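## Task

Place the spice jar, the glass jar and the prescription vial inside the gray tray, each standing upright.

## Robot and tools

Robot: two seven-joint Kinova Gen3 arms, left_arm and right_arm, each ending in a suction cup instead of fingers. The left arm sits on the +y side (this is not the same as the image left). Base roots: left_arm at (-0.033, +0.302, +0.047) m, right_arm at (-0.015, -0.266, +0.047) m, both almost unrotated. A camera stand is behind the arms. Cameras: cam_high, cam_low, cam_left_wrist, cam_right_wrist, all 896x504.

Frames. The scene frame has its origin at table-top height halfway between the nominal bases, +x pointing out over the table, +z up. Reported positions (metres) and quaternions (wxyz) are in this frame. Offsets you send are NOT in the scene frame: they are along the axes of each arm's own Hand target. The cup opens along the cup point's +z axis, so with the cup pointing down, +dz drives it toward the table. The cup point is the centre of the cup rim (31 mm wide). The tool widens to about 5 cm sideways starting roughly 3 cm behind the rim, so leave room around it.

Row layout (shared by execute_actions and move): 14 numbers, each in [-1, 1], covering both arms even if only one moves: left dx, dy, dz, rx, ry, rz, left suction, then right dx, dy, dz, rx, ry, rz, right suction. The six pose numbers are an offset from where that arm's Hand target was when the action or move began, not a pose; 1.0 stands for 0.6 m of travel or 180 degrees of turn; rx, ry, rz form a single rotation vector. All six at 0 simply re-requests the current Hand target. Sending the same offset twice moves the arm twice. Suction is a level, not an offset: 1 is full vacuum (about 55 kPa), fractions ask for partial vacuum, 0.05 or less means off, and the last value persists. To leave a cup unchanged, repeat its previous number, because 0 turns it off.

execute_actions(actions, cameras): actions is a list of actions; each action is a list of up to 15 rows, one per 1/30 s step; if fewer rows are given, the last one is held to fill 15. Every row in an action counts from the start pose of that action. An empty list returns camera images and status. cameras takes names, ["all"], or [] (an unknown name invalidates the call).

move(target, speed, blend, blocking, cameras): straight-line path of each cup point. target is one 14-number row or a list of up to 15 rows; every row counts from the same starting Hand targets. speed in m/s, 0.002 to 0.5 (default 0.25), one value or one per target; turning is capped at twice that in rad/s and at 0.873 rad/s. blend in metres rounds corners of a list (0 means stop at each). Total path time is capped at 10 s. Paths ignore obstacles and the other arm. blocking=false returns after about 0.5 s while motion continues. The result adds a move: line: done, off_target, moving, held or fault, plus limits such as paced (pose clipped) or held (steps withheld).

wait(seconds 0 to 10), stop() to brake a running move, zoom_image(camera, region [x0,y0,x1,y1] in pixels, at most 504x504) on the latest image, clear_fault(arm) after a reported torque fault, read_manual (licence text only), finished_scene(scene 1 to 3). After ending scene 1 make no further calls in that reply.

Result lines: end_effector_position/quat per arm; Hand target (last commanded pose after clipping; next offsets start here, and the cup often rests a bit short of it, so resend the gap as an offset); Tool commands; suction_measured (near 0 when unsealed; part_present turns 1 at 0.50 and back to 0 below 0.45); Joint velocities (may say within noise); joint torques; Flange force along the tool's axes (dropped after row calls, restored by move or wait); Wrist depth as a 7x7 grid of distances in mm (164 to 4000, - for no value, transparent things invisible). Orientation commands are clipped to within 32 degrees of the current one each step; big cup turns can swing the elbow.

Picking: turn suction on and set the rim flat on a smooth face of the object so it seals all round; edges, holes or seams leak. Under vacuum the cup shortens by up to 13 mm. To place, lower the item until it sits on the tray, then turn suction off, wait for the vacuum to drop, and back off at least 20 mm since the cup springs back. A cup sealed on the table pins the tool until suction is off.

Avoid: dropping items or letting go of something moving; anything leaving the table; fast impacts and pressing past contact (the arms are stiff, so even millimetres beyond a firm surface push hard); contact between the two arms or what they carry; torque faults (an arm stops until clear_fault) and motor overheating (warning at 60 °C, arm sags at 75 °C), caused by long loaded holds, stretched poses or pushing into unreachable targets. Objects may occasionally be nudged by outside disturbances.

Each tool is called after "Request:" by a JSON object that holds its "fn" and its "kwargs".

## Session

Request:
{"fn": "execute_actions", "kwargs": {"actions": []}}

Scene clock: 0.00 s.
left_arm: end_effector_position=(+0.6099, +0.4777, +0.2080) suction_measured=0.01 part_present=0 end_effector_quat_wxyz=(-0.414, +0.639, -0.624, +0.177) | right_arm: end_effector_position=(+0.2249, -0.4099, +0.3544) suction_measured=0.00 part_present=0 end_effector_quat_wxyz=(+0.095, +0.145, +0.985, -0.024)
Joint positions: left_arm=[-0.279 0.743 0.032 1.859 0.309 -0.41 -2.162] | right_arm=[0.659 -0.149 -0.157 2.118 -0.051 0.976 3.368]
Joint velocities: within noise
Joint torques (N m): no reading
Flange force (N): no reading
Wrist depth (mm): cam_left_wrist=[3349 3234 2883 2600 2271 2167 2028 / 3098 2821 2531 2351 2092 1956 1822 / 2706 2420 2278 2059 1916 1782 1687 / 2326 2167 2003 1868 1759 1629 1549 / 2098 1950 1852 1722 1609 1535 1432 / 1933 1812 1687 446 418 398 378 / 1768 460 435 408 385 369 352] | cam_right_wrist=[522 506 493 478 1265 1244 1221 / 521 505 491 476 470 1237 1197 / 517 500 456 475 464 1228 1195 / 515 502 453 474 462 1230 1206 / 513 497 483 470 459 1217 1182 / 510 497 483 471 458 1133 776 / 510 492 481 468 456 452 716]
Hand target: left_arm +0.6099, +0.4777, +0.2080; -0.414, +0.639, -0.624, +0.177 | right_arm +0.2249, -0.4098, +0.3544; +0.095, +0.145, +0.985, -0.024
Tool commands: left_gripper/suction=+0.0 right_gripper/suction=+0.0

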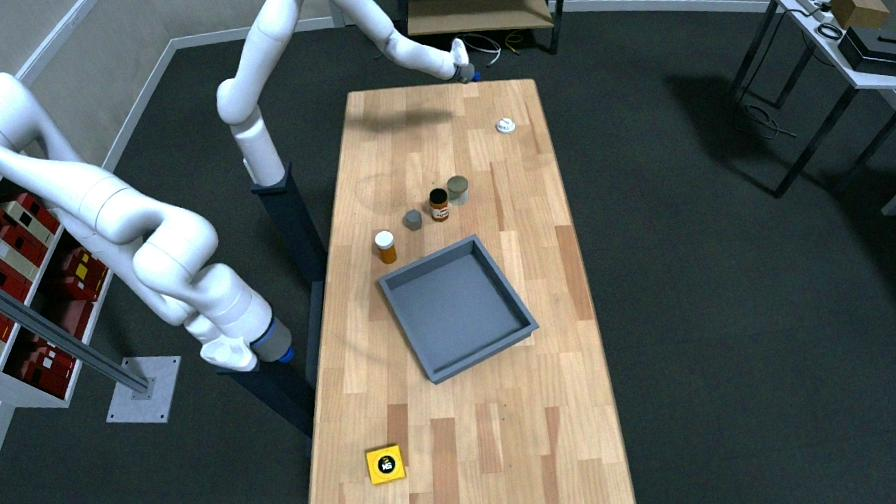

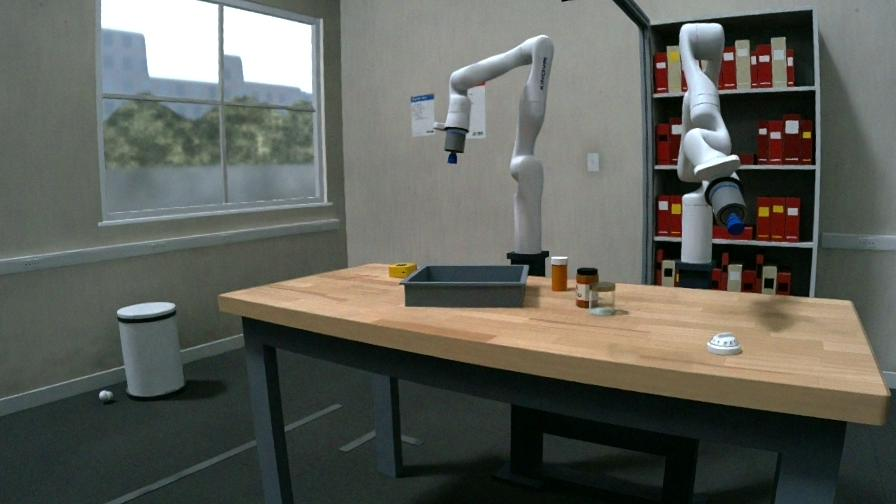

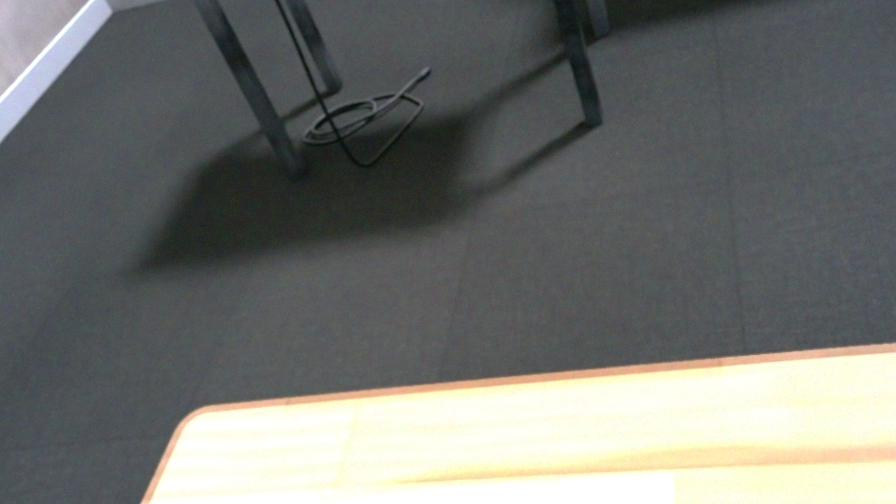

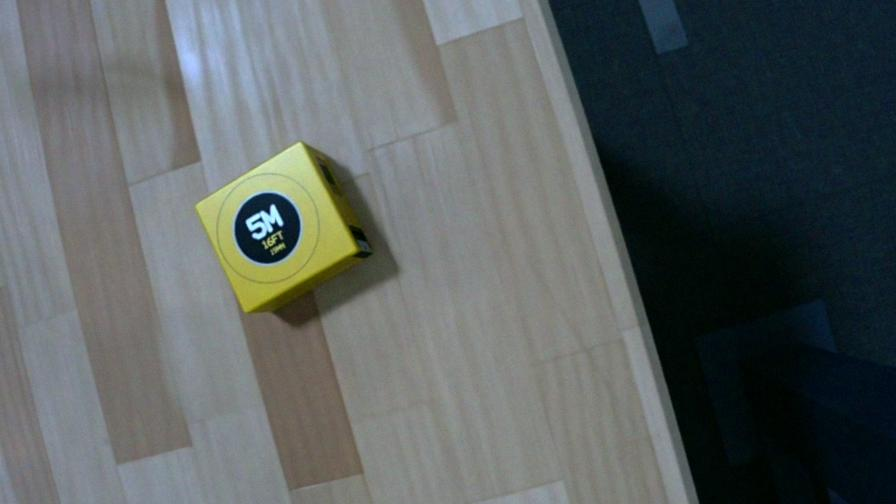

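Request:
{"fn": "move", "kwargs": {"target": [0.3647,0.0588,-0.79,-0.276,0.111,0.007,0,0,0,0,0,0,0,0], "cameras": ["cam_left_wrist","cam_high"]}}

Scene clock: 38.83 s.
left_arm: end_effector_position=(+0.2694, +0.1297, +0.3996) suction_measured=0.01 part_present=0 end_effector_quat_wxyz=(+0.000, +0.707, -0.707, +0.001) | right_arm: end_effector_position=(+0.2249, -0.4099, +0.3544) suction_measured=0.00 part_present=0 end_effector_quat_wxyz=(+0.095, +0.145, +0.985, -0.024)
Joint positions: left_arm=[0.859 0.12 -0.463 1.697 0.056 1.337 -1.189] | right_arm=[0.659 -0.149 -0.157 2.118 -0.051 0.976 3.368]
Joint torques (N m): left_arm=[-0.43 -9.19 0.3 -7.06 -0.44 0.06 0.19] | right_arm=[-0.84 -6.07 -0.38 -6.93 0.09 -0.47 0.14]
Flange force (N): left_arm=[0.4 -1.8 1.3] | right_arm=[-3.4 -2.9 2.1]
Wrist depth (mm): cam_left_wrist=[515 514 512 510 508 509 499 / 514 512 513 512 510 510 508 / 514 514 514 514 510 510 509 / 516 516 513 513 510 508 508 / 517 517 515 512 513 512 509 / 517 517 515 514 514 512 510 / 519 517 516 515 513 513 512] | cam_right_wrist=[524 506 490 479 1258 1230 1219 / 519 506 491 477 469 1235 1208 / 518 501 458 475 465 1237 1208 / 515 501 452 473 463 1223 1197 / 512 498 483 471 461 1223 1178 / 512 497 484 469 458 1139 778 / 508 493 481 469 456 451 718]
Hand target: left_arm +0.2694, +0.1296, +0.3997; +0.000, +0.707, -0.707, +0.001 | right_arm +0.2249, -0.4098, +0.3544; +0.095, +0.145, +0.985, -0.024
Off the commanded pose: left_arm 0.000 m, 0 deg | right_arm 0.000 m, 0 deg.
move: done
Images, in order (width x height): cam_high 896x504, cam_left_wrist 896x504.

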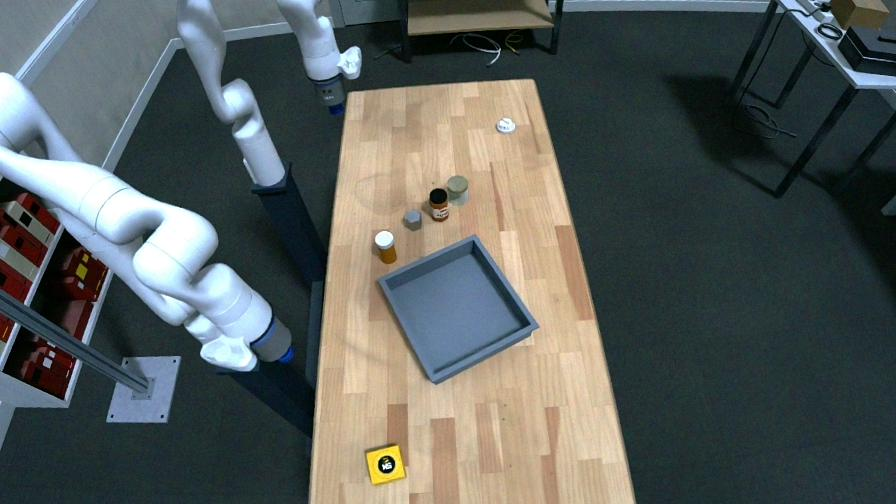

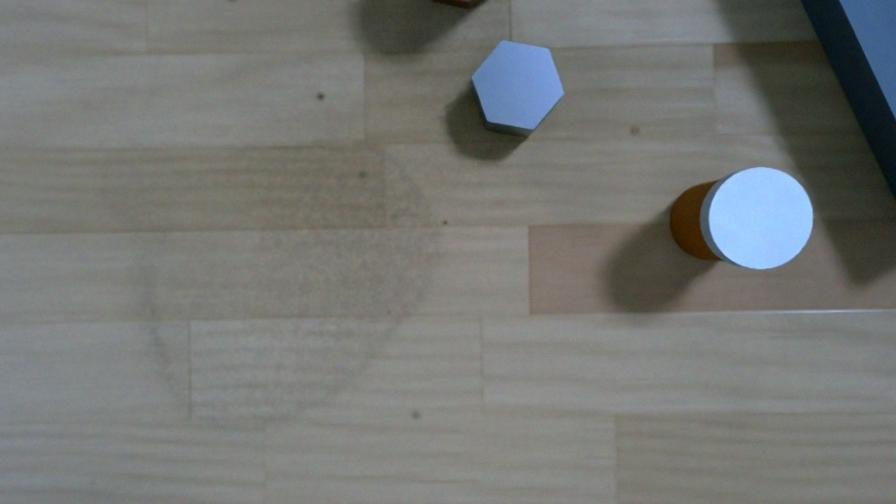

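Request:
{"fn": "move", "kwargs": {"target": [0.117,-0.258,-0.118,0,0,0,0,0,0,0,0,0,0,0], "cameras": ["cam_left_wrist"]}}

Request:
{"fn": "zoom_image", "kwargs": {"camera": "cam_left_wrist", "region": [100, 0, 600, 504]}}

Scene clock: 51.83 s.
left_arm: end_effector_position=(+0.4241, +0.0594, +0.4706) suction_measured=0.01 part_present=0 end_effector_quat_wxyz=(+0.000, +0.707, -0.707, +0.001) | right_arm: end_effector_position=(+0.2249, -0.4099, +0.3544) suction_measured=0.00 part_present=0 end_effector_quat_wxyz=(+0.095, +0.145, +0.985, -0.024)
Joint positions: left_arm=[0.65 0.539 -0.45 0.889 0.23 1.753 -1.275] | right_arm=[0.659 -0.149 -0.157 2.118 -0.051 0.976 3.368]
Joint torques (N m): left_arm=[-0.5 -16.32 -0.37 -7.13 -0.39 -0.06 0.24] | right_arm=[-0.83 -6.12 -0.37 -6.88 0.1 -0.4 0.2]
Flange force (N): left_arm=[0.1 0.8 1.4] | right_arm=[-3.8 -2.7 2.4]
Wrist depth (mm): cam_left_wrist=[586 585 583 580 578 575 572 / 587 584 582 582 577 574 576 / 587 519 581 583 583 574 574 / 586 587 496 583 581 576 576 / 589 587 587 585 582 575 575 / 589 587 586 585 584 578 576 / 590 587 588 586 558 583 552] | cam_right_wrist=[524 507 493 478 1261 1253 1212 / 519 505 490 476 470 1235 1210 / 519 502 457 474 465 1237 1201 / 515 501 453 472 461 1221 1197 / 512 499 482 473 460 1214 1186 / 509 496 482 469 458 1139 771 / 509 493 481 468 456 450 716]
Hand target: left_arm +0.4241, +0.0594, +0.4706; +0.000, +0.707, -0.707, +0.001 | right_arm +0.2249, -0.4098, +0.3544; +0.095, +0.145, +0.985, -0.024
Off the commanded pose: left_arm 0.000 m, 0 deg | right_arm 0.000 m, 0 deg.
move: done
Images, in order (width x height): cam_left_wrist 896x504.

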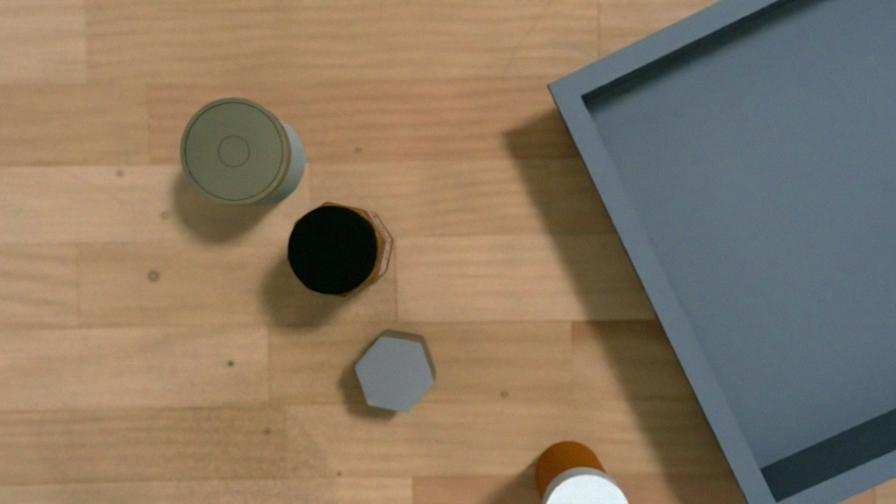

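Scaled by 1.000.

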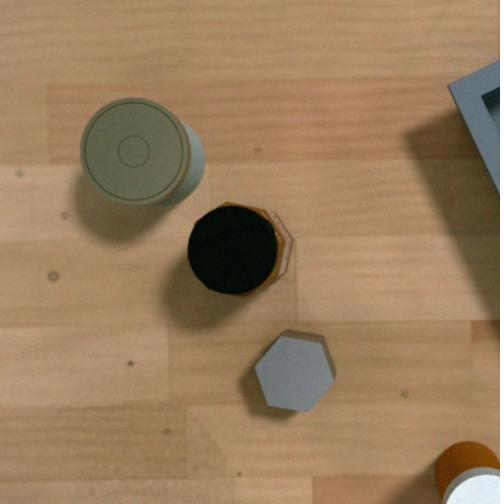

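Request:
{"fn": "move", "kwargs": {"target": [-0.132,-0.082,0.468,0,0,0,0,0,0,0,0,0,0,0], "cameras": ["cam_left_wrist","cam_low"]}}

Scene clock: 104.87 s.
left_arm: end_effector_position=(+0.4735, +0.1382, +0.1898) suction_measured=0.01 part_present=0 end_effector_quat_wxyz=(+0.000, +0.707, -0.707, +0.001) | right_arm: end_effector_position=(+0.2249, -0.4099, +0.3544) suction_measured=0.00 part_present=0 end_effector_quat_wxyz=(+0.095, +0.145, +0.985, -0.024)
Joint positions: left_arm=[0.515 0.75 -0.428 1.464 0.344 1.001 -1.571] | right_arm=[0.659 -0.149 -0.157 2.118 -0.051 0.976 3.368]
Joint torques (N m): left_arm=[-0.47 -17.61 -1.16 -5.75 -0.28 -0.07 0.17] | right_arm=[-0.78 -6.03 -0.37 -6.88 0.11 -0.37 0.18]
Flange force (N): left_arm=[0.5 0.7 0.2] | right_arm=[-3.5 -2.7 2.3]
Wrist depth (mm): cam_left_wrist=[302 301 301 299 298 298 297 / 301 301 301 300 299 299 297 / 302 236 235 300 300 299 299 / 303 236 236 301 300 299 299 / 304 303 236 302 300 299 299 / 304 304 303 222 213 301 299 / 304 303 303 213 213 301 300] | cam_right_wrist=[524 508 492 479 1258 1242 1210 / 520 505 491 478 469 1242 1208 / 518 503 457 474 465 1244 1203 / 514 501 453 473 461 1228 1195 / 512 498 483 471 459 1212 1190 / 511 496 483 470 458 1139 775 / 508 493 482 468 456 451 717]
Hand target: left_arm +0.4735, +0.1382, +0.1897; +0.000, +0.707, -0.707, +0.001 | right_arm +0.2249, -0.4098, +0.3544; +0.095, +0.145, +0.985, -0.024
Off the commanded pose: left_arm 0.000 m, 0 deg | right_arm 0.000 m, 0 deg.
move: done
Images, in order (width x height): cam_low 896x504, cam_left_wrist 896x504.

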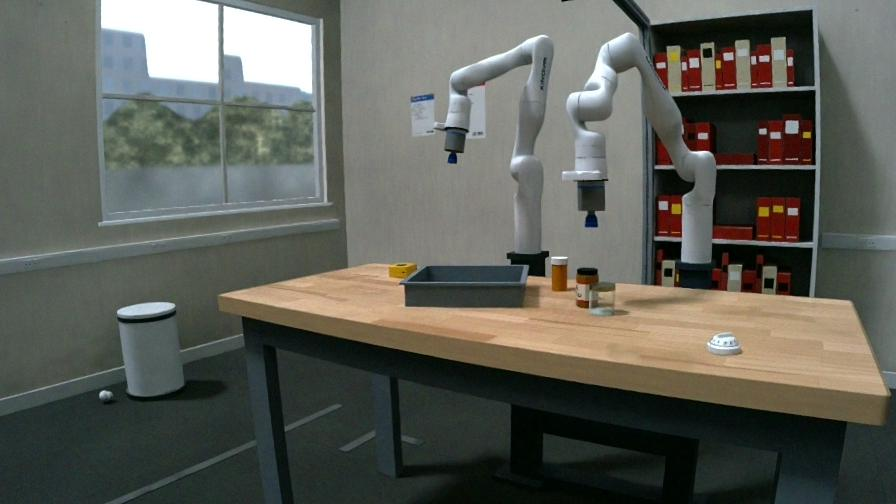

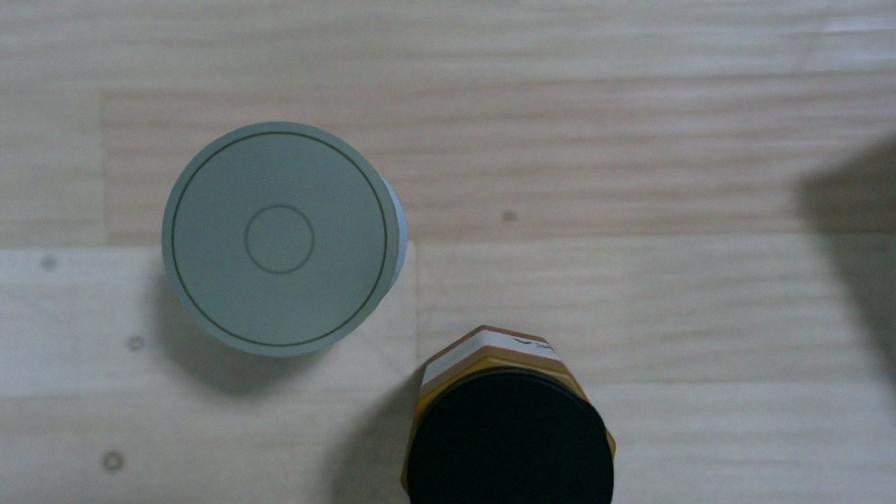

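Request:
{"fn": "move", "kwargs": {"target": [[0.0197,-0.005,0.15,0,0,0,1,0,0,0,0,0,0,0],[0.0197,-0.005,0.174,0,0,0,1,0,0,0,0,0,0,0]], "speed": [0.15,0.03], "cameras": ["cam_low"]}}

Request:
{"fn": "zoom_image", "kwargs": {"camera": "cam_low", "region": [500, 150, 700, 350]}}

Scene clock: 127.97 s.
left_arm: end_effector_position=(+0.4766, +0.1263, +0.0854) suction_measured=0.56 part_present=1 end_effector_quat_wxyz=(+0.000, +0.707, -0.707, +0.001) | right_arm: end_effector_position=(+0.2249, -0.4098, +0.3544) suction_measured=0.00 part_present=0 end_effector_quat_wxyz=(+0.095, +0.145, +0.985, -0.024)
Joint positions: left_arm=[0.501 0.922 -0.371 1.504 0.419 0.795 -1.606] | right_arm=[0.659 -0.149 -0.157 2.118 -0.051 0.976 3.368]
Joint torques (N m): left_arm=[-0.49 -19.29 -1.03 -4.87 -0.38 -0.11 0.2] | right_arm=[-0.77 -6.09 -0.44 -6.92 0.09 -0.42 0.19]
Flange force (N): left_arm=[0.9 0.1 0.9] | right_arm=[-3.6 -2.8 2.4]
Wrist depth (mm): cam_left_wrist=[197 196 196 195 195 194 194 / - - 196 196 195 194 194 / - - 196 196 195 195 194 / - - 197 196 196 195 195 / - - 197 196 196 195 195 / - - 197 197 196 196 195 / - 198 198 - 197 196 196] | cam_right_wrist=[523 505 492 479 1273 1244 1217 / 519 505 489 478 469 1244 1201 / 516 502 456 475 464 1246 1201 / 516 501 453 473 462 1226 1203 / 512 498 483 472 460 1210 1190 / 510 498 483 470 458 1135 777 / 509 492 482 467 456 451 716]
Hand target: left_arm +0.4766, +0.1263, +0.0854; +0.000, +0.707, -0.707, +0.001 | right_arm +0.2249, -0.4098, +0.3544; +0.095, +0.145, +0.985, -0.024
Off the commanded pose: left_arm 0.000 m, 0 deg | right_arm 0.000 m, 0 deg.
move: done
Images, in order (width x height): cam_low 896x504.

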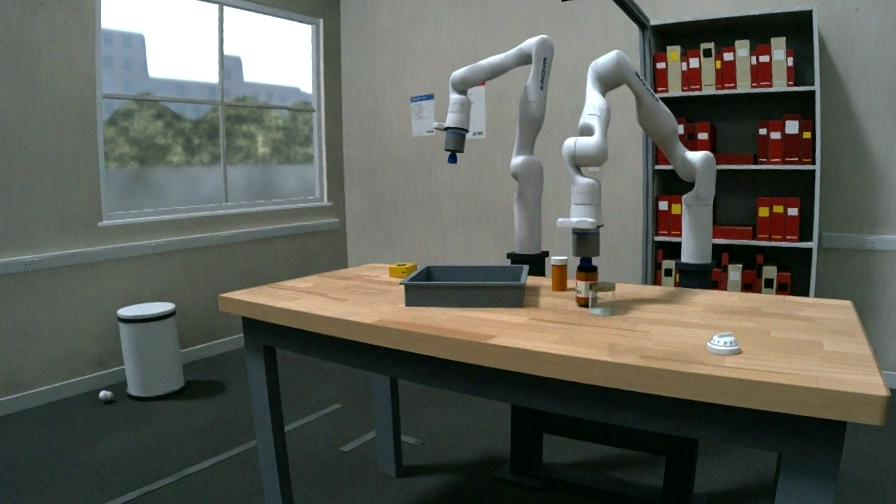

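Scaled by 2.520 from the camera's 896x504 image, which has a finer 1280x720 frame.

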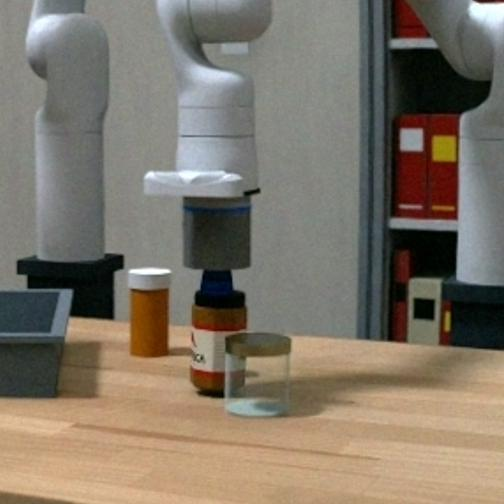

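Request:
{"fn": "move", "kwargs": {"target": [[0,0,-0.258,0,0,0,1,0,0,0,0,0,0,0],[0.340,-0.122,-0.258,0,0,0,1,0,0,0,0,0,0,0]], "speed": [0.12,0.2], "blend": [0.03,0], "cameras": ["cam_left_wrist","cam_low","cam_high"]}}

Scene clock: 140.90 s.
left_arm: end_effector_position=(+0.5495, -0.0776, +0.2404) suction_measured=0.98 part_present=1 end_effector_quat_wxyz=(+0.000, +0.707, -0.707, +0.001) | right_arm: end_effector_position=(+0.2249, -0.4098, +0.3544) suction_measured=0.00 part_present=0 end_effector_quat_wxyz=(+0.095, +0.145, +0.985, -0.024)
Joint positions: left_arm=[0.611 1.14 -0.376 0.412 0.341 1.614 -1.11] | right_arm=[0.659 -0.149 -0.157 2.118 -0.051 0.976 3.368]
Joint torques (N m): left_arm=[-0.52 -23.89 -0.07 -7.27 -0.41 -0.08 0.19] | right_arm=[-0.85 -6.04 -0.34 -6.86 0.09 -0.38 0.17]
Flange force (N): left_arm=no reading | right_arm=[-3.6 -2.7 2.3]
Wrist depth (mm): cam_left_wrist=[351 350 350 348 348 347 346 / 352 350 350 348 348 347 287 / 352 351 351 349 348 343 343 / 353 352 351 289 345 344 345 / 353 352 290 347 346 346 345 / 354 353 348 347 347 346 345 / 353 354 292 - - 347 346] | cam_right_wrist=[523 507 491 479 1258 1244 1214 / 520 505 490 476 470 1242 1206 / 516 501 455 475 465 1232 1199 / 516 501 452 473 461 1237 1201 / 512 497 483 472 461 1206 1180 / 512 496 482 470 458 1139 779 / 508 493 480 469 455 452 719]
Hand target: left_arm +0.5495, -0.0776, +0.2404; +0.000, +0.707, -0.707, +0.001 | right_arm +0.2249, -0.4098, +0.3544; +0.095, +0.145, +0.985, -0.024
Off the commanded pose: left_arm 0.000 m, 0 deg | right_arm 0.000 m, 0 deg.
move: done
Images, in order (width x height): cam_high 896x504, cam_low 896x504, cam_left_wrist 896x504.

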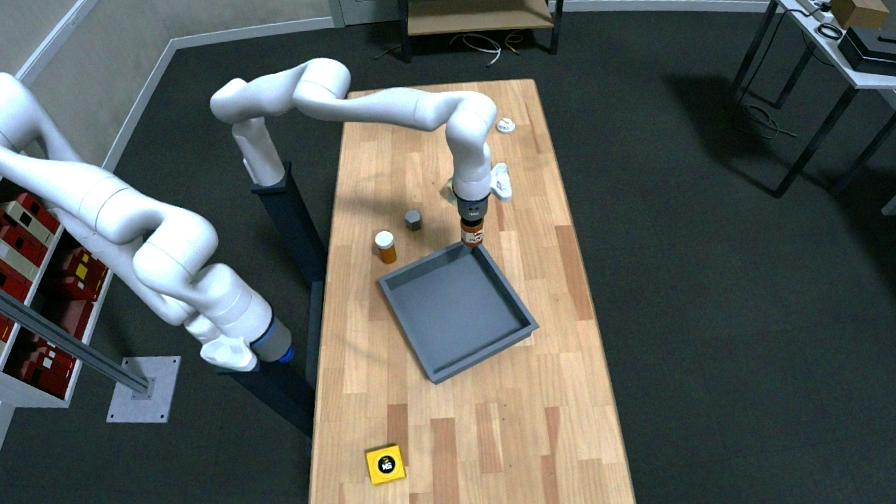

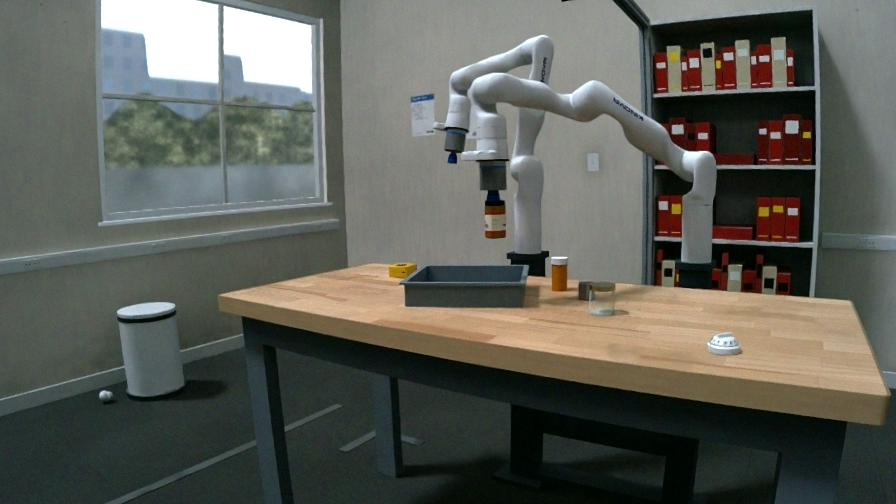

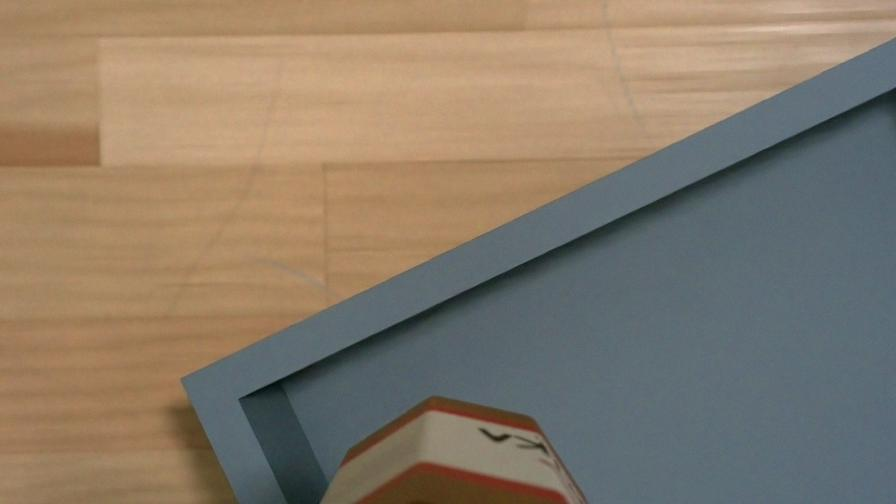

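Request:
{"fn": "move", "kwargs": {"target": [[0.007,0.015,0.20,0,0,0,1,0,0,0,0,0,0,0],[0.007,0.015,0.2607,0,0,0,1,0,0,0,0,0,0,0]], "speed": [0.15,0.04], "blend": [0.01,0]}}

Request:
{"fn": "move", "kwargs": {"target": [0,0,0.005,0,0,0,1,0,0,0,0,0,0,0], "speed": 0.02}}

Request:
{"fn": "move", "kwargs": {"target": [0,0,0.004,0,0,0,1,0,0,0,0,0,0,0], "speed": 0.02}}

Scene clock: 159.60 s.
left_arm: end_effector_position=(+0.5406, -0.0820, +0.0841) suction_measured=0.99 part_present=1 end_effector_quat_wxyz=(+0.000, +0.707, -0.707, +0.001) | right_arm: end_effector_position=(+0.2249, -0.4098, +0.3544) suction_measured=0.00 part_present=0 end_effector_quat_wxyz=(+0.095, +0.145, +0.985, -0.024)
Joint positions: left_arm=[0.663 1.245 -0.371 0.698 0.372 1.242 -1.16] | right_arm=[0.659 -0.149 -0.157 2.118 -0.051 0.976 3.368]
Joint torques (N m): left_arm=[-0.44 -23.92 -0.53 -6.59 -0.42 0.06 0.19] | right_arm=[-0.74 -6.09 -0.41 -6.83 0.09 -0.42 0.18]
Flange force (N): left_arm=[-0.6 1.9 1.1] | right_arm=[-3.8 -2.8 2.1]
Wrist depth (mm): cam_left_wrist=[194 194 194 193 192 192 - / 194 194 194 193 193 - - / 195 194 194 193 - - 189 / 195 195 - - 189 189 189 / 195 - - 190 190 189 189 / - - 191 190 190 190 189 / - 192 191 - 190 190 190] | cam_right_wrist=[522 506 490 479 1261 1242 1217 / 518 505 491 478 469 1244 1210 / 516 501 456 475 463 1244 1210 / 516 503 454 474 462 1230 1199 / 512 499 483 472 460 1212 1186 / 510 497 482 469 458 1137 775 / 508 493 481 468 457 452 718]
Hand target: left_arm +0.5406, -0.0820, +0.0840; +0.000, +0.707, -0.707, +0.001 | right_arm +0.2249, -0.4098, +0.3544; +0.095, +0.145, +0.985, -0.024
Off the commanded pose: left_arm 0.000 m, 0 deg | right_arm 0.000 m, 0 deg.
move: done

Scene clock: 160.30 s.
left_arm: end_effector_position=(+0.5406, -0.0820, +0.0812) suction_measured=1.00 part_present=1 end_effector_quat_wxyz=(+0.000, +0.707, -0.707, +0.001) | right_arm: end_effector_position=(+0.2249, -0.4098, +0.3544) suction_measured=0.00 part_present=0 end_effector_quat_wxyz=(+0.095, +0.145, +0.985, -0.024)
Joint positions: left_arm=[0.663 1.249 -0.37 0.699 0.372 1.237 -1.16] | right_arm=[0.659 -0.149 -0.157 2.118 -0.051 0.976 3.368]
Joint torques (N m): left_arm=[-0.32 -11.69 0.46 -1.96 -0.29 -0.47 0.22] | right_arm=[-0.82 -6.06 -0.39 -6.86 0.05 -0.42 0.16]
Flange force (N): left_arm=[-0.8 1.8 -17.5] | right_arm=[-3.6 -2.9 2.2]
Wrist depth (mm): cam_left_wrist=[192 192 192 191 190 190 - / 193 192 191 191 191 - - / 193 193 192 192 - - 187 / 193 193 - - 188 187 187 / 194 - - 189 188 188 187 / - - 189 188 188 188 187 / - 190 190 - 188 188 188] | cam_right_wrist=[523 507 492 479 1258 1246 1214 / 519 504 490 476 468 1237 1206 / 518 503 456 475 466 1237 1206 / 514 503 454 475 462 1232 1197 / 512 499 482 473 459 1214 1190 / 510 496 483 468 457 1137 775 / 510 493 480 467 455 451 718]
Hand target: left_arm +0.5406, -0.0820, +0.0810; +0.000, +0.707, -0.707, +0.001 | right_arm +0.2249, -0.4098, +0.3544; +0.095, +0.145, +0.985, -0.024
Off the commanded pose: left_arm 0.000 m, 0 deg | right_arm 0.000 m, 0 deg.
move: done

Scene clock: 161.00 s.
left_arm: end_effector_position=(+0.5407, -0.0820, +0.0788) suction_measured=0.98 part_present=1 end_effector_quat_wxyz=(+0.000, +0.707, -0.707, +0.001) | right_arm: end_effector_position=(+0.2249, -0.4098, +0.3544) suction_measured=0.00 part_present=0 end_effector_quat_wxyz=(+0.095, +0.145, +0.985, -0.024)
Joint positions: left_arm=[0.663 1.252 -0.37 0.7 0.373 1.233 -1.16] | right_arm=[0.659 -0.149 -0.157 2.118 -0.051 0.976 3.368]
Joint torques (N m): left_arm=[-0.54 8.95 2.08 6.21 -0.26 -1.22 0.18] | right_arm=[-0.76 -6.08 -0.32 -6.89 0.07 -0.4 0.15]
Flange force (N): left_arm=[0.7 0.2 -48.6] | right_arm=[-3.6 -2.7 2.4]
Wrist depth (mm): cam_left_wrist=[192 192 191 191 190 190 - / 192 192 191 191 191 - - / 193 192 192 191 - - 186 / 193 192 - - 187 187 187 / 193 - - 188 188 187 187 / - - 189 188 188 188 187 / - 189 189 - 188 188 188] | cam_right_wrist=[524 509 493 478 1270 1235 1206 / 518 503 491 477 469 1237 1210 / 516 502 457 475 466 1237 1210 / 514 504 453 472 462 1244 1206 / 511 496 483 471 460 1210 1184 / 511 496 482 470 458 1145 780 / 508 494 480 468 456 451 718]
Hand target: left_arm +0.5406, -0.0820, +0.0786; +0.000, +0.707, -0.707, +0.001 | right_arm +0.2249, -0.4098, +0.3544; +0.095, +0.145, +0.985, -0.024
Off the commanded pose: left_arm 0.000 m, 0 deg | right_arm 0.000 m, 0 deg.
move: done

Request:
{"fn": "move", "kwargs": {"target": [[0,0,-0.0048,0,0,0,1,0,0,0,0,0,0,0],[0,0,-0.0048,0,0,0,0,0,0,0,0,0,0,0]], "speed": 0.02}}

Request:
{"fn": "wait", "kwargs": {"seconds": 0.7}}

Request:
{"fn": "move", "kwargs": {"target": [[0,0,-0.05,0,0,0,0,0,0,0,0,0,0,0],[0,0,-0.165,0,0,0,0,0,0,0,0,0,0,0],[-0.4425,0.016,-0.165,0,0,0,0,0,0,0,0,0,0,0]], "speed": [0.04,0.15,0.25], "blend": [0.01,0.03,0], "cameras": ["cam_left_wrist","cam_low"]}}

Scene clock: 169.30 s.
left_arm: end_effector_position=(+0.5406, -0.0819, +0.0814) suction_measured=0.01 part_present=0 end_effector_quat_wxyz=(+0.000, +0.707, -0.707, +0.001) | right_arm: end_effector_position=(+0.2249, -0.4098, +0.3544) suction_measured=0.00 part_present=0 end_effector_quat_wxyz=(+0.095, +0.145, +0.985, -0.024)
Joint positions: left_arm=[0.663 1.248 -0.37 0.699 0.372 1.237 -1.16] | right_arm=[0.659 -0.149 -0.157 2.118 -0.051 0.976 3.368]
Joint torques (N m): left_arm=[-0.05 -9.87 0.84 -1.06 -0.26 -0.45 0.18] | right_arm=[-0.89 -6.03 -0.36 -6.89 0.08 -0.38 0.14]
Flange force (N): left_arm=[-0.2 0.3 -20.2] | right_arm=[-3.4 -2.9 2.3]
Wrist depth (mm): cam_left_wrist=[192 192 192 191 191 191 - / 193 192 192 191 191 - - / 193 193 192 192 - - 187 / 193 193 - - 188 188 187 / 193 - - - 188 188 187 / - - 189 189 188 188 188 / - 190 190 - 189 188 188] | cam_right_wrist=[524 507 492 479 1263 1244 1219 / 520 505 490 477 470 1239 1203 / 519 502 457 476 465 1237 1201 / 515 501 454 474 462 1237 1203 / 514 499 482 471 459 1203 1184 / 509 496 484 469 459 1137 776 / 508 495 481 468 455 450 717]
Hand target: left_arm +0.5406, -0.0820, +0.0815; +0.000, +0.707, -0.707, +0.001 | right_arm +0.2249, -0.4098, +0.3544; +0.095, +0.145, +0.985, -0.024
Off the commanded pose: left_arm 0.000 m, 0 deg | right_arm 0.000 m, 0 deg.
move: done

Scene clock: 170.00 s.
left_arm: end_effector_position=(+0.5406, -0.0820, +0.0815) suction_measured=0.01 part_present=0 end_effector_quat_wxyz=(+0.000, +0.707, -0.707, +0.001) | right_arm: end_effector_position=(+0.2249, -0.4098, +0.3544) suction_measured=0.00 part_present=0 end_effector_quat_wxyz=(+0.095, +0.145, +0.985, -0.024)
Joint positions: left_arm=[0.663 1.248 -0.37 0.699 0.372 1.237 -1.16] | right_arm=[0.659 -0.149 -0.157 2.118 -0.051 0.976 3.368]
Joint torques (N m): left_arm=[-0.07 -9.88 0.89 -1.12 -0.22 -0.38 0.2] | right_arm=[-0.82 -6.07 -0.3 -6.89 0.09 -0.45 0.14]
Flange force (N): left_arm=[-0.6 0.9 -20.1] | right_arm=[-3.6 -2.7 2.2]
Wrist depth (mm): cam_left_wrist=[193 192 192 191 191 190 - / 193 192 192 191 191 - - / 193 192 192 192 - - 187 / 193 193 - - 188 187 187 / 194 - - - 188 188 187 / - - 189 189 189 188 188 / - 190 190 - 189 189 188] | cam_right_wrist=[523 507 491 480 1258 1235 1208 / 520 504 490 476 469 1237 1203 / 518 502 457 476 464 1242 1210 / 516 502 452 473 463 1237 1201 / 512 498 483 471 460 1223 1176 / 509 495 482 469 457 1135 775 / 508 493 480 468 455 451 715]
Hand target: left_arm +0.5406, -0.0820, +0.0815; +0.000, +0.707, -0.707, +0.001 | right_arm +0.2249, -0.4098, +0.3544; +0.095, +0.145, +0.985, -0.024
Tool commands: left_gripper/suction=+0.0 right_gripper/suction=+0.0
Off the commanded pose: left_arm 0.000 m, 0 deg | right_arm 0.000 m, 0 deg.
wait: 0.70 s; at rest by 0.17 s

Scene clock: 172.80 s.
left_arm: end_effector_position=(+0.5312, +0.1836, +0.1802) suction_measured=0.01 part_present=0 end_effector_quat_wxyz=(+0.000, +0.707, -0.707, +0.001) | right_arm: end_effector_position=(+0.2249, -0.4098, +0.3544) suction_measured=0.00 part_present=0 end_effector_quat_wxyz=(+0.095, +0.145, +0.985, -0.024)
Joint positions: left_arm=[0.379 0.85 -0.414 1.285 0.352 1.077 -1.65] | right_arm=[0.659 -0.149 -0.157 2.118 -0.051 0.976 3.368]
Joint torques (N m): left_arm=[-0.19 -19.29 -1.07 -6.02 -0.41 0.12 0.31] | right_arm=[-0.84 -6.04 -0.42 -6.86 0.1 -0.4 0.11]
Flange force (N): left_arm=[-0.2 0.9 0.9] | right_arm=[-3.5 -3.2 2.2]
Wrist depth (mm): cam_left_wrist=[291 291 290 289 289 288 287 / 292 291 291 290 289 288 288 / 292 292 291 290 289 289 288 / 292 292 291 291 290 289 289 / 294 293 292 291 291 290 289 / 294 293 292 226 291 291 289 / 294 294 293 226 225 291 290] | cam_right_wrist=[524 507 493 477 1265 1242 1212 / 520 505 490 476 468 1237 1206 / 517 503 456 475 465 1235 1206 / 516 502 453 473 462 1237 1203 / 514 498 482 472 461 1217 1193 / 510 497 484 470 458 1139 774 / 508 493 481 469 457 450 712]
Hand target: left_arm +0.5312, +0.1837, +0.1802; +0.000, +0.707, -0.707, +0.001 | right_arm +0.2249, -0.4098, +0.3544; +0.095, +0.145, +0.985, -0.024
Off the commanded pose: left_arm 0.000 m, 0 deg | right_arm 0.000 m, 0 deg.
move: done
Images, in order (width x height): cam_low 896x504, cam_left_wrist 896x504.

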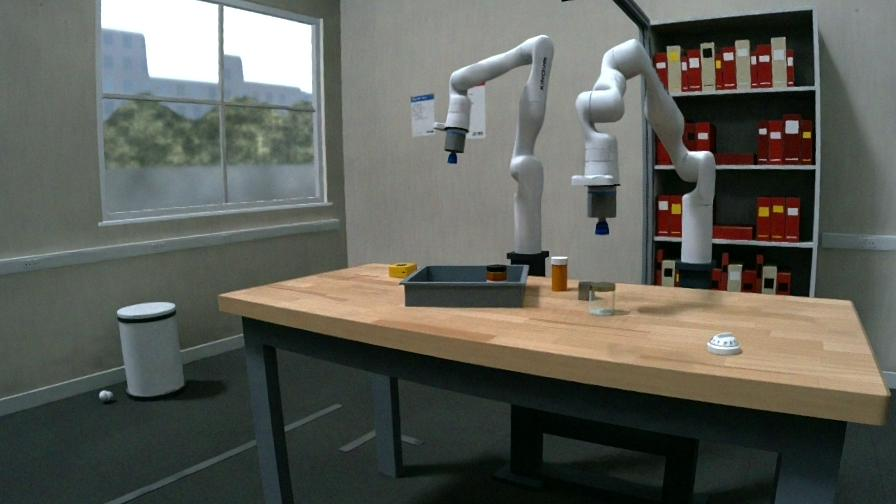

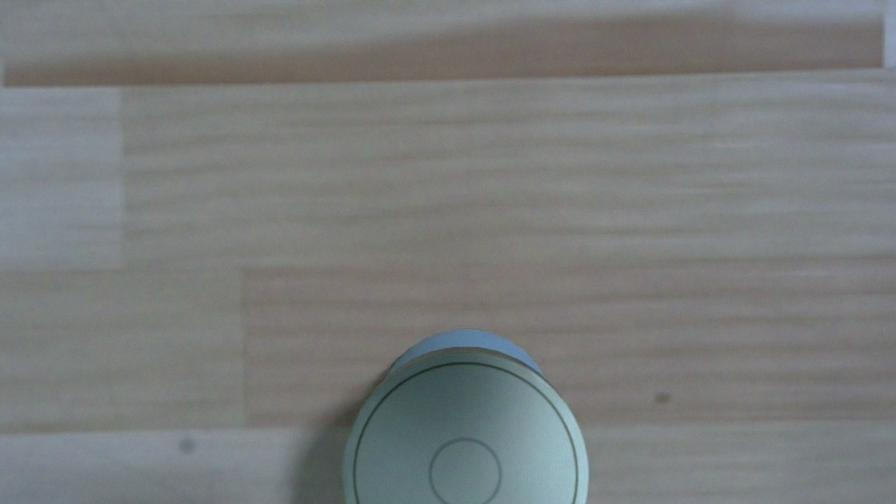

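Request:
{"fn": "move", "kwargs": {"target": [[0.002,0,0.168,0,0,0,1,0,0,0,0,0,0,0],[0.002,0,0.195,0,0,0,1,0,0,0,0,0,0,0]], "speed": [0.15,0.03]}}

Request:
{"fn": "wait", "kwargs": {"seconds": 0.7}}

Scene clock: 180.53 s.
left_arm: end_effector_position=(+0.5312, +0.1823, +0.0633) suction_measured=0.54 part_present=1 end_effector_quat_wxyz=(+0.000, +0.707, -0.707, +0.001) | right_arm: end_effector_position=(+0.2249, -0.4098, +0.3544) suction_measured=0.00 part_present=0 end_effector_quat_wxyz=(+0.095, +0.145, +0.985, -0.024)
Joint positions: left_arm=[0.359 1.022 -0.365 1.346 0.419 0.849 -1.697] | right_arm=[0.659 -0.149 -0.157 2.118 -0.051 0.976 3.368]
Joint torques (N m): left_arm=[-0.43 -21.16 -1.24 -5.53 -0.39 0.23 0.16] | right_arm=[-0.87 -6.07 -0.41 -6.96 0.11 -0.46 0.16]
Flange force (N): left_arm=[0.4 1.8 2.5] | right_arm=[-3.4 -2.9 2.2]
Wrist depth (mm): cam_left_wrist=[174 173 173 172 172 172 171 / 174 174 173 173 172 172 172 / 174 174 174 173 173 172 172 / 175 174 174 173 173 173 172 / 175 174 174 174 173 173 172 / 175 175 175 174 173 173 173 / 176 175 175 174 174 173 173] | cam_right_wrist=[522 507 492 479 1253 1249 1208 / 519 505 489 477 469 1242 1210 / 516 502 457 475 465 1244 1203 / 514 502 452 473 462 1235 1203 / 513 499 484 472 461 1219 1193 / 509 496 484 469 458 1143 771 / 508 493 482 467 457 452 719]
Hand target: left_arm +0.5312, +0.1823, +0.0632; +0.000, +0.707, -0.707, +0.001 | right_arm +0.2249, -0.4098, +0.3544; +0.095, +0.145, +0.985, -0.024
Off the commanded pose: left_arm 0.000 m, 0 deg | right_arm 0.000 m, 0 deg.
move: done

Scene clock: 181.23 s.
left_arm: end_effector_position=(+0.5312, +0.1823, +0.0632) suction_measured=0.99 part_present=1 end_effector_quat_wxyz=(+0.000, +0.707, -0.707, +0.001) | right_arm: end_effector_position=(+0.2249, -0.4098, +0.3544) suction_measured=0.00 part_present=0 end_effector_quat_wxyz=(+0.095, +0.145, +0.985, -0.024)
Joint positions: left_arm=[0.359 1.022 -0.365 1.346 0.419 0.849 -1.697] | right_arm=[0.659 -0.149 -0.157 2.118 -0.051 0.976 3.368]
Joint torques (N m): left_arm=[-0.46 -21.63 -1.27 -5.6 -0.44 0.04 0.18] | right_arm=[-0.86 -6.12 -0.35 -6.87 0.1 -0.41 0.17]
Flange force (N): left_arm=[0.6 0.9 3.0] | right_arm=[-3.8 -2.8 2.3]
Wrist depth (mm): cam_left_wrist=[173 173 173 172 172 172 171 / 174 173 173 173 172 172 171 / 174 174 174 173 173 172 172 / 175 174 174 173 173 172 172 / 175 174 174 174 173 173 173 / 175 175 174 174 174 173 173 / 175 175 175 174 174 173 173] | cam_right_wrist=[522 506 491 478 1258 1249 1210 / 520 506 490 478 468 1244 1208 / 518 502 457 476 463 1237 1206 / 517 499 454 475 462 1228 1203 / 513 499 482 472 460 1212 1180 / 510 497 484 469 458 1137 778 / 508 494 483 469 456 451 716]
Hand target: left_arm +0.5312, +0.1823, +0.0632; +0.000, +0.707, -0.707, +0.001 | right_arm +0.2249, -0.4098, +0.3544; +0.095, +0.145, +0.985, -0.024
Tool commands: left_gripper/suction=+1.0 right_gripper/suction=+0.0
Off the commanded pose: left_arm 0.000 m, 0 deg | right_arm 0.000 m, 0 deg.
wait: 0.70 s; at rest by 0.17 s

Request:
{"fn": "move", "kwargs": {"target": [[0,0,-0.211,0,0,0,1,0,0,0,0,0,0,0],[0.529,0.082,-0.211,0,0,0,1,0,0,0,0,0,0,0],[0.529,0.082,-0.04,0,0,0,1,0,0,0,0,0,0,0],[0.529,0.082,0.002,0,0,0,1,0,0,0,0,0,0,0],[0.529,0.082,0.0065,0,0,0,1,0,0,0,0,0,0,0]], "speed": [0.12,0.2,0.15,0.04,0.015], "blend": [0.03,0.02,0.01,0,0], "cameras": ["cam_left_wrist","cam_low"]}}

Scene clock: 193.33 s.
left_arm: end_effector_position=(+0.4818, -0.1350, +0.0598) suction_measured=0.99 part_present=1 end_effector_quat_wxyz=(+0.000, +0.707, -0.707, +0.001) | right_arm: end_effector_position=(+0.2249, -0.4098, +0.3544) suction_measured=0.00 part_present=0 end_effector_quat_wxyz=(+0.095, +0.145, +0.985, -0.024)
Joint positions: left_arm=[0.794 1.234 -0.372 0.815 0.387 1.144 -1.076] | right_arm=[0.659 -0.149 -0.157 2.118 -0.051 0.976 3.368]
Joint torques (N m): left_arm=[-0.23 -22.83 -0.68 -6.31 -0.28 0.06 0.19] | right_arm=[-0.83 -6.1 -0.44 -6.94 0.08 -0.39 0.17]
Flange force (N): left_arm=[-1.9 2.7 -0.1] | right_arm=[-3.5 -3.0 2.5]
Wrist depth (mm): cam_left_wrist=[166 166 165 165 165 - - / - - 166 165 165 - - / - - 166 166 165 165 - / - - 166 166 165 165 165 / - - 166 166 166 165 165 / - - 167 166 166 165 165 / - 167 167 167 166 166 165] | cam_right_wrist=[522 508 491 478 1270 1239 1219 / 518 504 490 477 467 1244 1210 / 518 502 455 475 465 1235 1203 / 516 502 452 472 461 1223 1203 / 514 499 483 470 461 1219 1193 / 510 496 483 469 459 1135 778 / 508 492 479 469 456 452 716]
Hand target: left_arm +0.4817, -0.1350, +0.0596; +0.000, +0.707, -0.707, +0.001 | right_arm +0.2249, -0.4098, +0.3544; +0.095, +0.145, +0.985, -0.024
Off the commanded pose: left_arm 0.000 m, 0 deg | right_arm 0.000 m, 0 deg.
move: done
Images, in order (width x height): cam_low 896x504, cam_left_wrist 896x504.

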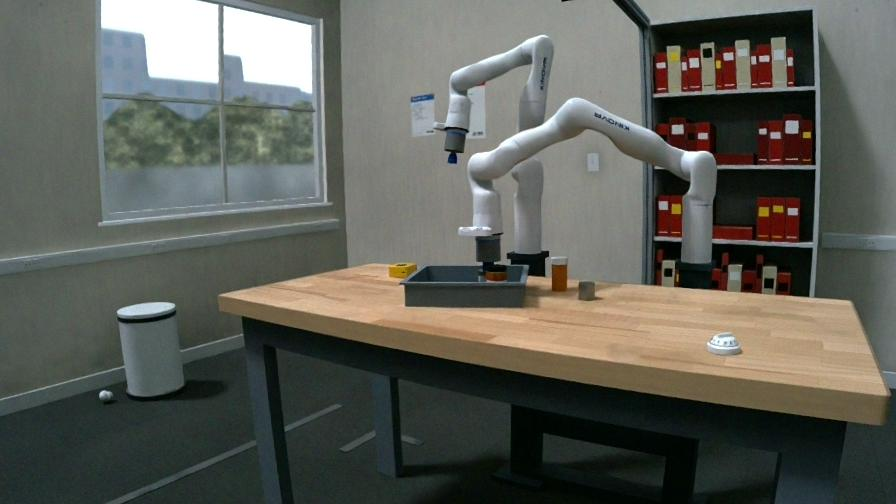

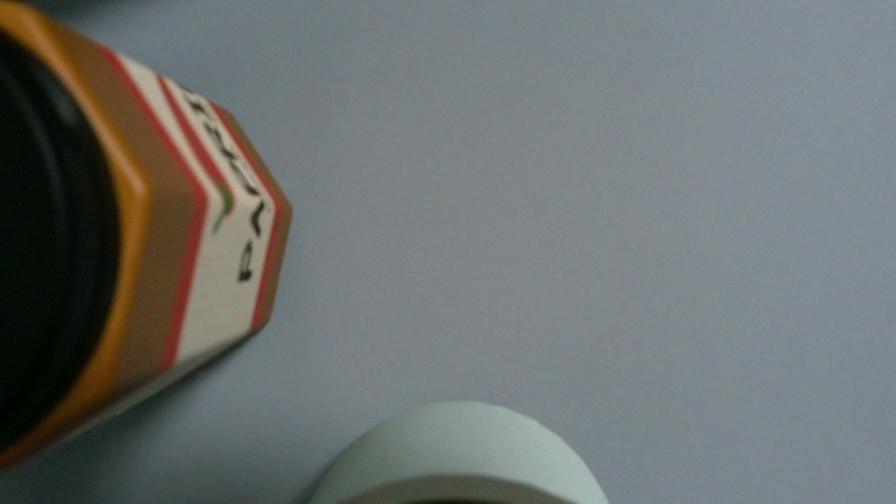

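Lower further in small steps.

Request:
{"fn": "move", "kwargs": {"target": [0,0,0.0045,0,0,0,1,0,0,0,0,0,0,0], "speed": 0.02}}

Scene clock: 196.83 s.
left_arm: end_effector_position=(+0.4818, -0.1351, +0.0571) suction_measured=0.98 part_present=1 end_effector_quat_wxyz=(+0.000, +0.707, -0.707, +0.001) | right_arm: end_effector_position=(+0.2249, -0.4098, +0.3544) suction_measured=0.00 part_present=0 end_effector_quat_wxyz=(+0.095, +0.145, +0.985, -0.024)
Joint positions: left_arm=[0.793 1.238 -0.372 0.815 0.388 1.14 -1.076] | right_arm=[0.659 -0.149 -0.157 2.118 -0.051 0.976 3.368]
Joint torques (N m): left_arm=[-0.61 2.28 1.68 1.77 -0.01 -2.42 0.24] | right_arm=[-0.8 -6.1 -0.3 -6.83 0.08 -0.4 0.13]
Flange force (N): left_arm=[-3.8 5.7 -41.1] | right_arm=[-3.8 -2.8 2.3]
Wrist depth (mm): cam_left_wrist=[166 165 165 165 - - - / - 166 165 165 165 - - / - - 166 165 165 165 - / - - 166 166 165 165 - / - - 166 165 165 165 165 / - - 166 166 165 165 165 / - 167 167 166 166 165 165] | cam_right_wrist=[524 507 493 479 1256 1235 1221 / 520 504 490 477 468 1239 1212 / 518 502 457 475 465 1239 1206 / 516 499 453 474 462 1232 1201 / 513 499 480 471 461 1217 1186 / 510 496 483 470 459 1137 776 / 509 493 481 467 455 451 716]
Hand target: left_arm +0.4817, -0.1350, +0.0569; +0.000, +0.707, -0.707, +0.001 | right_arm +0.2249, -0.4098, +0.3544; +0.095, +0.145, +0.985, -0.024
Off the commanded pose: left_arm 0.000 m, 0 deg | right_arm 0.000 m, 0 deg.
move: done

Request:
{"fn": "move", "kwargs": {"target": [[0,0,-0.0025,0,0,0,1,0,0,0,0,0,0,0],[0,0,-0.0025,0,0,0,0,0,0,0,0,0,0,0]], "speed": 0.02}}

Request:
{"fn": "wait", "kwargs": {"seconds": 0.5}}

Request:
{"fn": "move", "kwargs": {"target": [[0,0,-0.05,0,0,0,0,0,0,0,0,0,0,0],[0,0,-0.219,0,0,0,0,0,0,0,0,0,0,0],[-0.209,0.246,-0.219,0,0,0,0,0,0,0,0,0,0,0]], "speed": [0.04,0.15,0.25], "blend": [0.01,0.03,0], "cameras": ["cam_left_wrist","cam_high"]}}

Scene clock: 206.50 s.
left_arm: end_effector_position=(+0.4817, -0.1350, +0.0584) suction_measured=0.01 part_present=0 end_effector_quat_wxyz=(+0.000, +0.707, -0.707, +0.001) | right_arm: end_effector_position=(+0.2249, -0.4098, +0.3544) suction_measured=0.00 part_present=0 end_effector_quat_wxyz=(+0.095, +0.145, +0.985, -0.024)
Joint positions: left_arm=[0.793 1.236 -0.372 0.815 0.388 1.142 -1.076] | right_arm=[0.659 -0.149 -0.157 2.118 -0.051 0.976 3.368]
Joint torques (N m): left_arm=[-0.25 -6.43 1.01 -0.78 -0.1 -1.39 0.18] | right_arm=[-0.79 -6.11 -0.36 -6.91 0.09 -0.41 0.16]
Flange force (N): left_arm=[-2.5 3.4 -26.6] | right_arm=[-3.6 -2.8 2.4]
Wrist depth (mm): cam_left_wrist=[166 166 165 165 165 - - / - 166 166 165 165 165 - / - - 166 165 165 165 - / - - 166 166 165 165 165 / - - 166 166 166 165 165 / - - 166 166 166 165 165 / - 167 167 166 166 166 165] | cam_right_wrist=[524 506 493 479 1263 1239 1208 / 519 505 491 476 469 1242 1208 / 517 500 457 475 465 1230 1203 / 514 502 454 473 462 1232 1206 / 511 499 483 472 460 1212 1188 / 510 497 483 470 459 1131 777 / 508 494 480 466 457 451 716]
Hand target: left_arm +0.4817, -0.1350, +0.0584; +0.000, +0.707, -0.707, +0.001 | right_arm +0.2249, -0.4098, +0.3544; +0.095, +0.145, +0.985, -0.024
Off the commanded pose: left_arm 0.000 m, 0 deg | right_arm 0.000 m, 0 deg.
move: done

Scene clock: 207.00 s.
left_arm: end_effector_position=(+0.4817, -0.1350, +0.0584) suction_measured=0.01 part_present=0 end_effector_quat_wxyz=(+0.000, +0.707, -0.707, +0.001) | right_arm: end_effector_position=(+0.2249, -0.4098, +0.3544) suction_measured=0.00 part_present=0 end_effector_quat_wxyz=(+0.095, +0.145, +0.985, -0.024)
Joint positions: left_arm=[0.793 1.236 -0.372 0.815 0.388 1.142 -1.076] | right_arm=[0.659 -0.149 -0.157 2.118 -0.051 0.976 3.368]
Joint torques (N m): left_arm=[-0.3 -6.34 1.1 -0.73 -0.07 -1.33 0.24] | right_arm=[-0.78 -6.12 -0.32 -6.79 0.07 -0.46 0.14]
Flange force (N): left_arm=[-2.7 3.6 -26.7] | right_arm=[-4.0 -2.8 2.0]
Wrist depth (mm): cam_left_wrist=[166 166 165 165 165 - - / - 166 166 165 165 165 - / - - 166 165 165 165 - / - - 166 166 165 165 165 / - - 166 166 166 165 165 / - - 167 166 166 166 165 / - 167 167 167 166 166 165] | cam_right_wrist=[523 507 491 479 1263 1253 1208 / 519 503 490 477 469 1237 1214 / 518 501 457 476 465 1235 1197 / 516 502 453 473 463 1228 1201 / 512 499 483 471 460 1219 1186 / 510 497 483 469 459 1141 774 / 508 493 480 468 456 451 718]
Hand target: left_arm +0.4817, -0.1350, +0.0584; +0.000, +0.707, -0.707, +0.001 | right_arm +0.2249, -0.4098, +0.3544; +0.095, +0.145, +0.985, -0.024
Tool commands: left_gripper/suction=+0.0 right_gripper/suction=+0.0
Off the commanded pose: left_arm 0.000 m, 0 deg | right_arm 0.000 m, 0 deg.
wait: 0.50 s; at rest by 0.17 s

Scene clock: 209.90 s.
left_arm: end_effector_position=(+0.3342, -0.0094, +0.1896) suction_measured=0.01 part_present=0 end_effector_quat_wxyz=(+0.000, +0.707, -0.707, +0.000) | right_arm: end_effector_position=(+0.2249, -0.4098, +0.3544) suction_measured=0.00 part_present=0 end_effector_quat_wxyz=(+0.095, +0.145, +0.985, -0.024)
Joint positions: left_arm=[0.936 0.658 -0.442 1.659 0.341 0.901 -1.213] | right_arm=[0.659 -0.149 -0.157 2.118 -0.051 0.976 3.368]
Joint torques (N m): left_arm=[-0.49 -16.21 -0.97 -5.54 -0.4 0.08 0.23] | right_arm=[-0.83 -6.1 -0.39 -6.9 0.07 -0.47 0.16]
Flange force (N): left_arm=[0.1 1.0 1.3] | right_arm=[-3.6 -2.9 2.1]
Wrist depth (mm): cam_left_wrist=[302 301 300 300 299 294 294 / 302 301 301 300 299 294 295 / 262 302 301 300 300 239 295 / 262 302 302 301 299 239 295 / 304 303 302 301 300 300 295 / 304 304 303 228 301 301 239 / 304 304 303 213 302 301 239] | cam_right_wrist=[524 507 493 478 1265 1239 1208 / 521 504 490 479 469 1235 1210 / 518 502 458 475 465 1242 1208 / 516 501 452 473 462 1230 1210 / 512 497 482 471 461 1219 1186 / 510 496 482 469 459 1131 776 / 509 493 480 468 456 451 716]
Hand target: left_arm +0.3342, -0.0094, +0.1896; +0.000, +0.707, -0.707, +0.001 | right_arm +0.2249, -0.4098, +0.3544; +0.095, +0.145, +0.985, -0.024
Off the commanded pose: left_arm 0.000 m, 0 deg | right_arm 0.000 m, 0 deg.
move: done
Images, in order (width x height): cam_high 896x504, cam_left_wrist 896x504.

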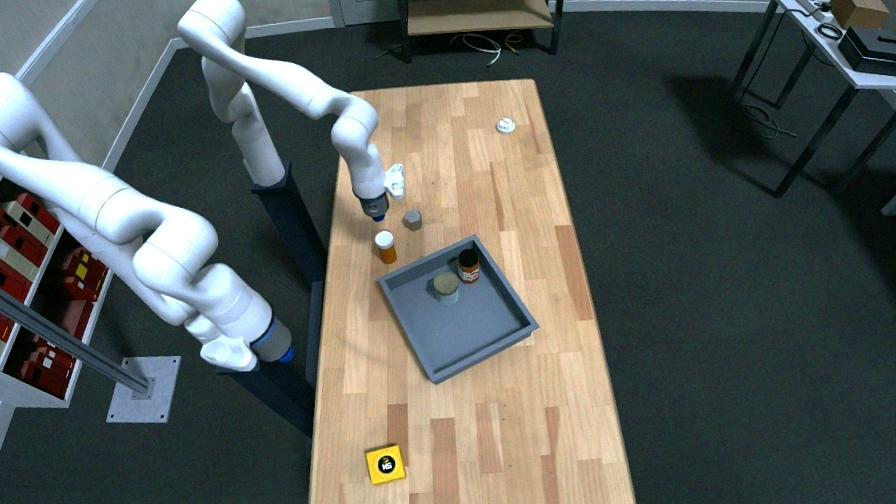

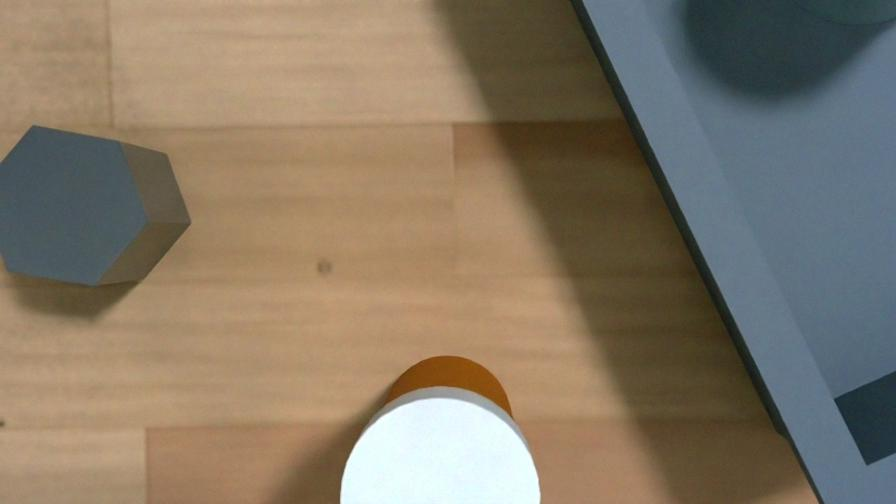

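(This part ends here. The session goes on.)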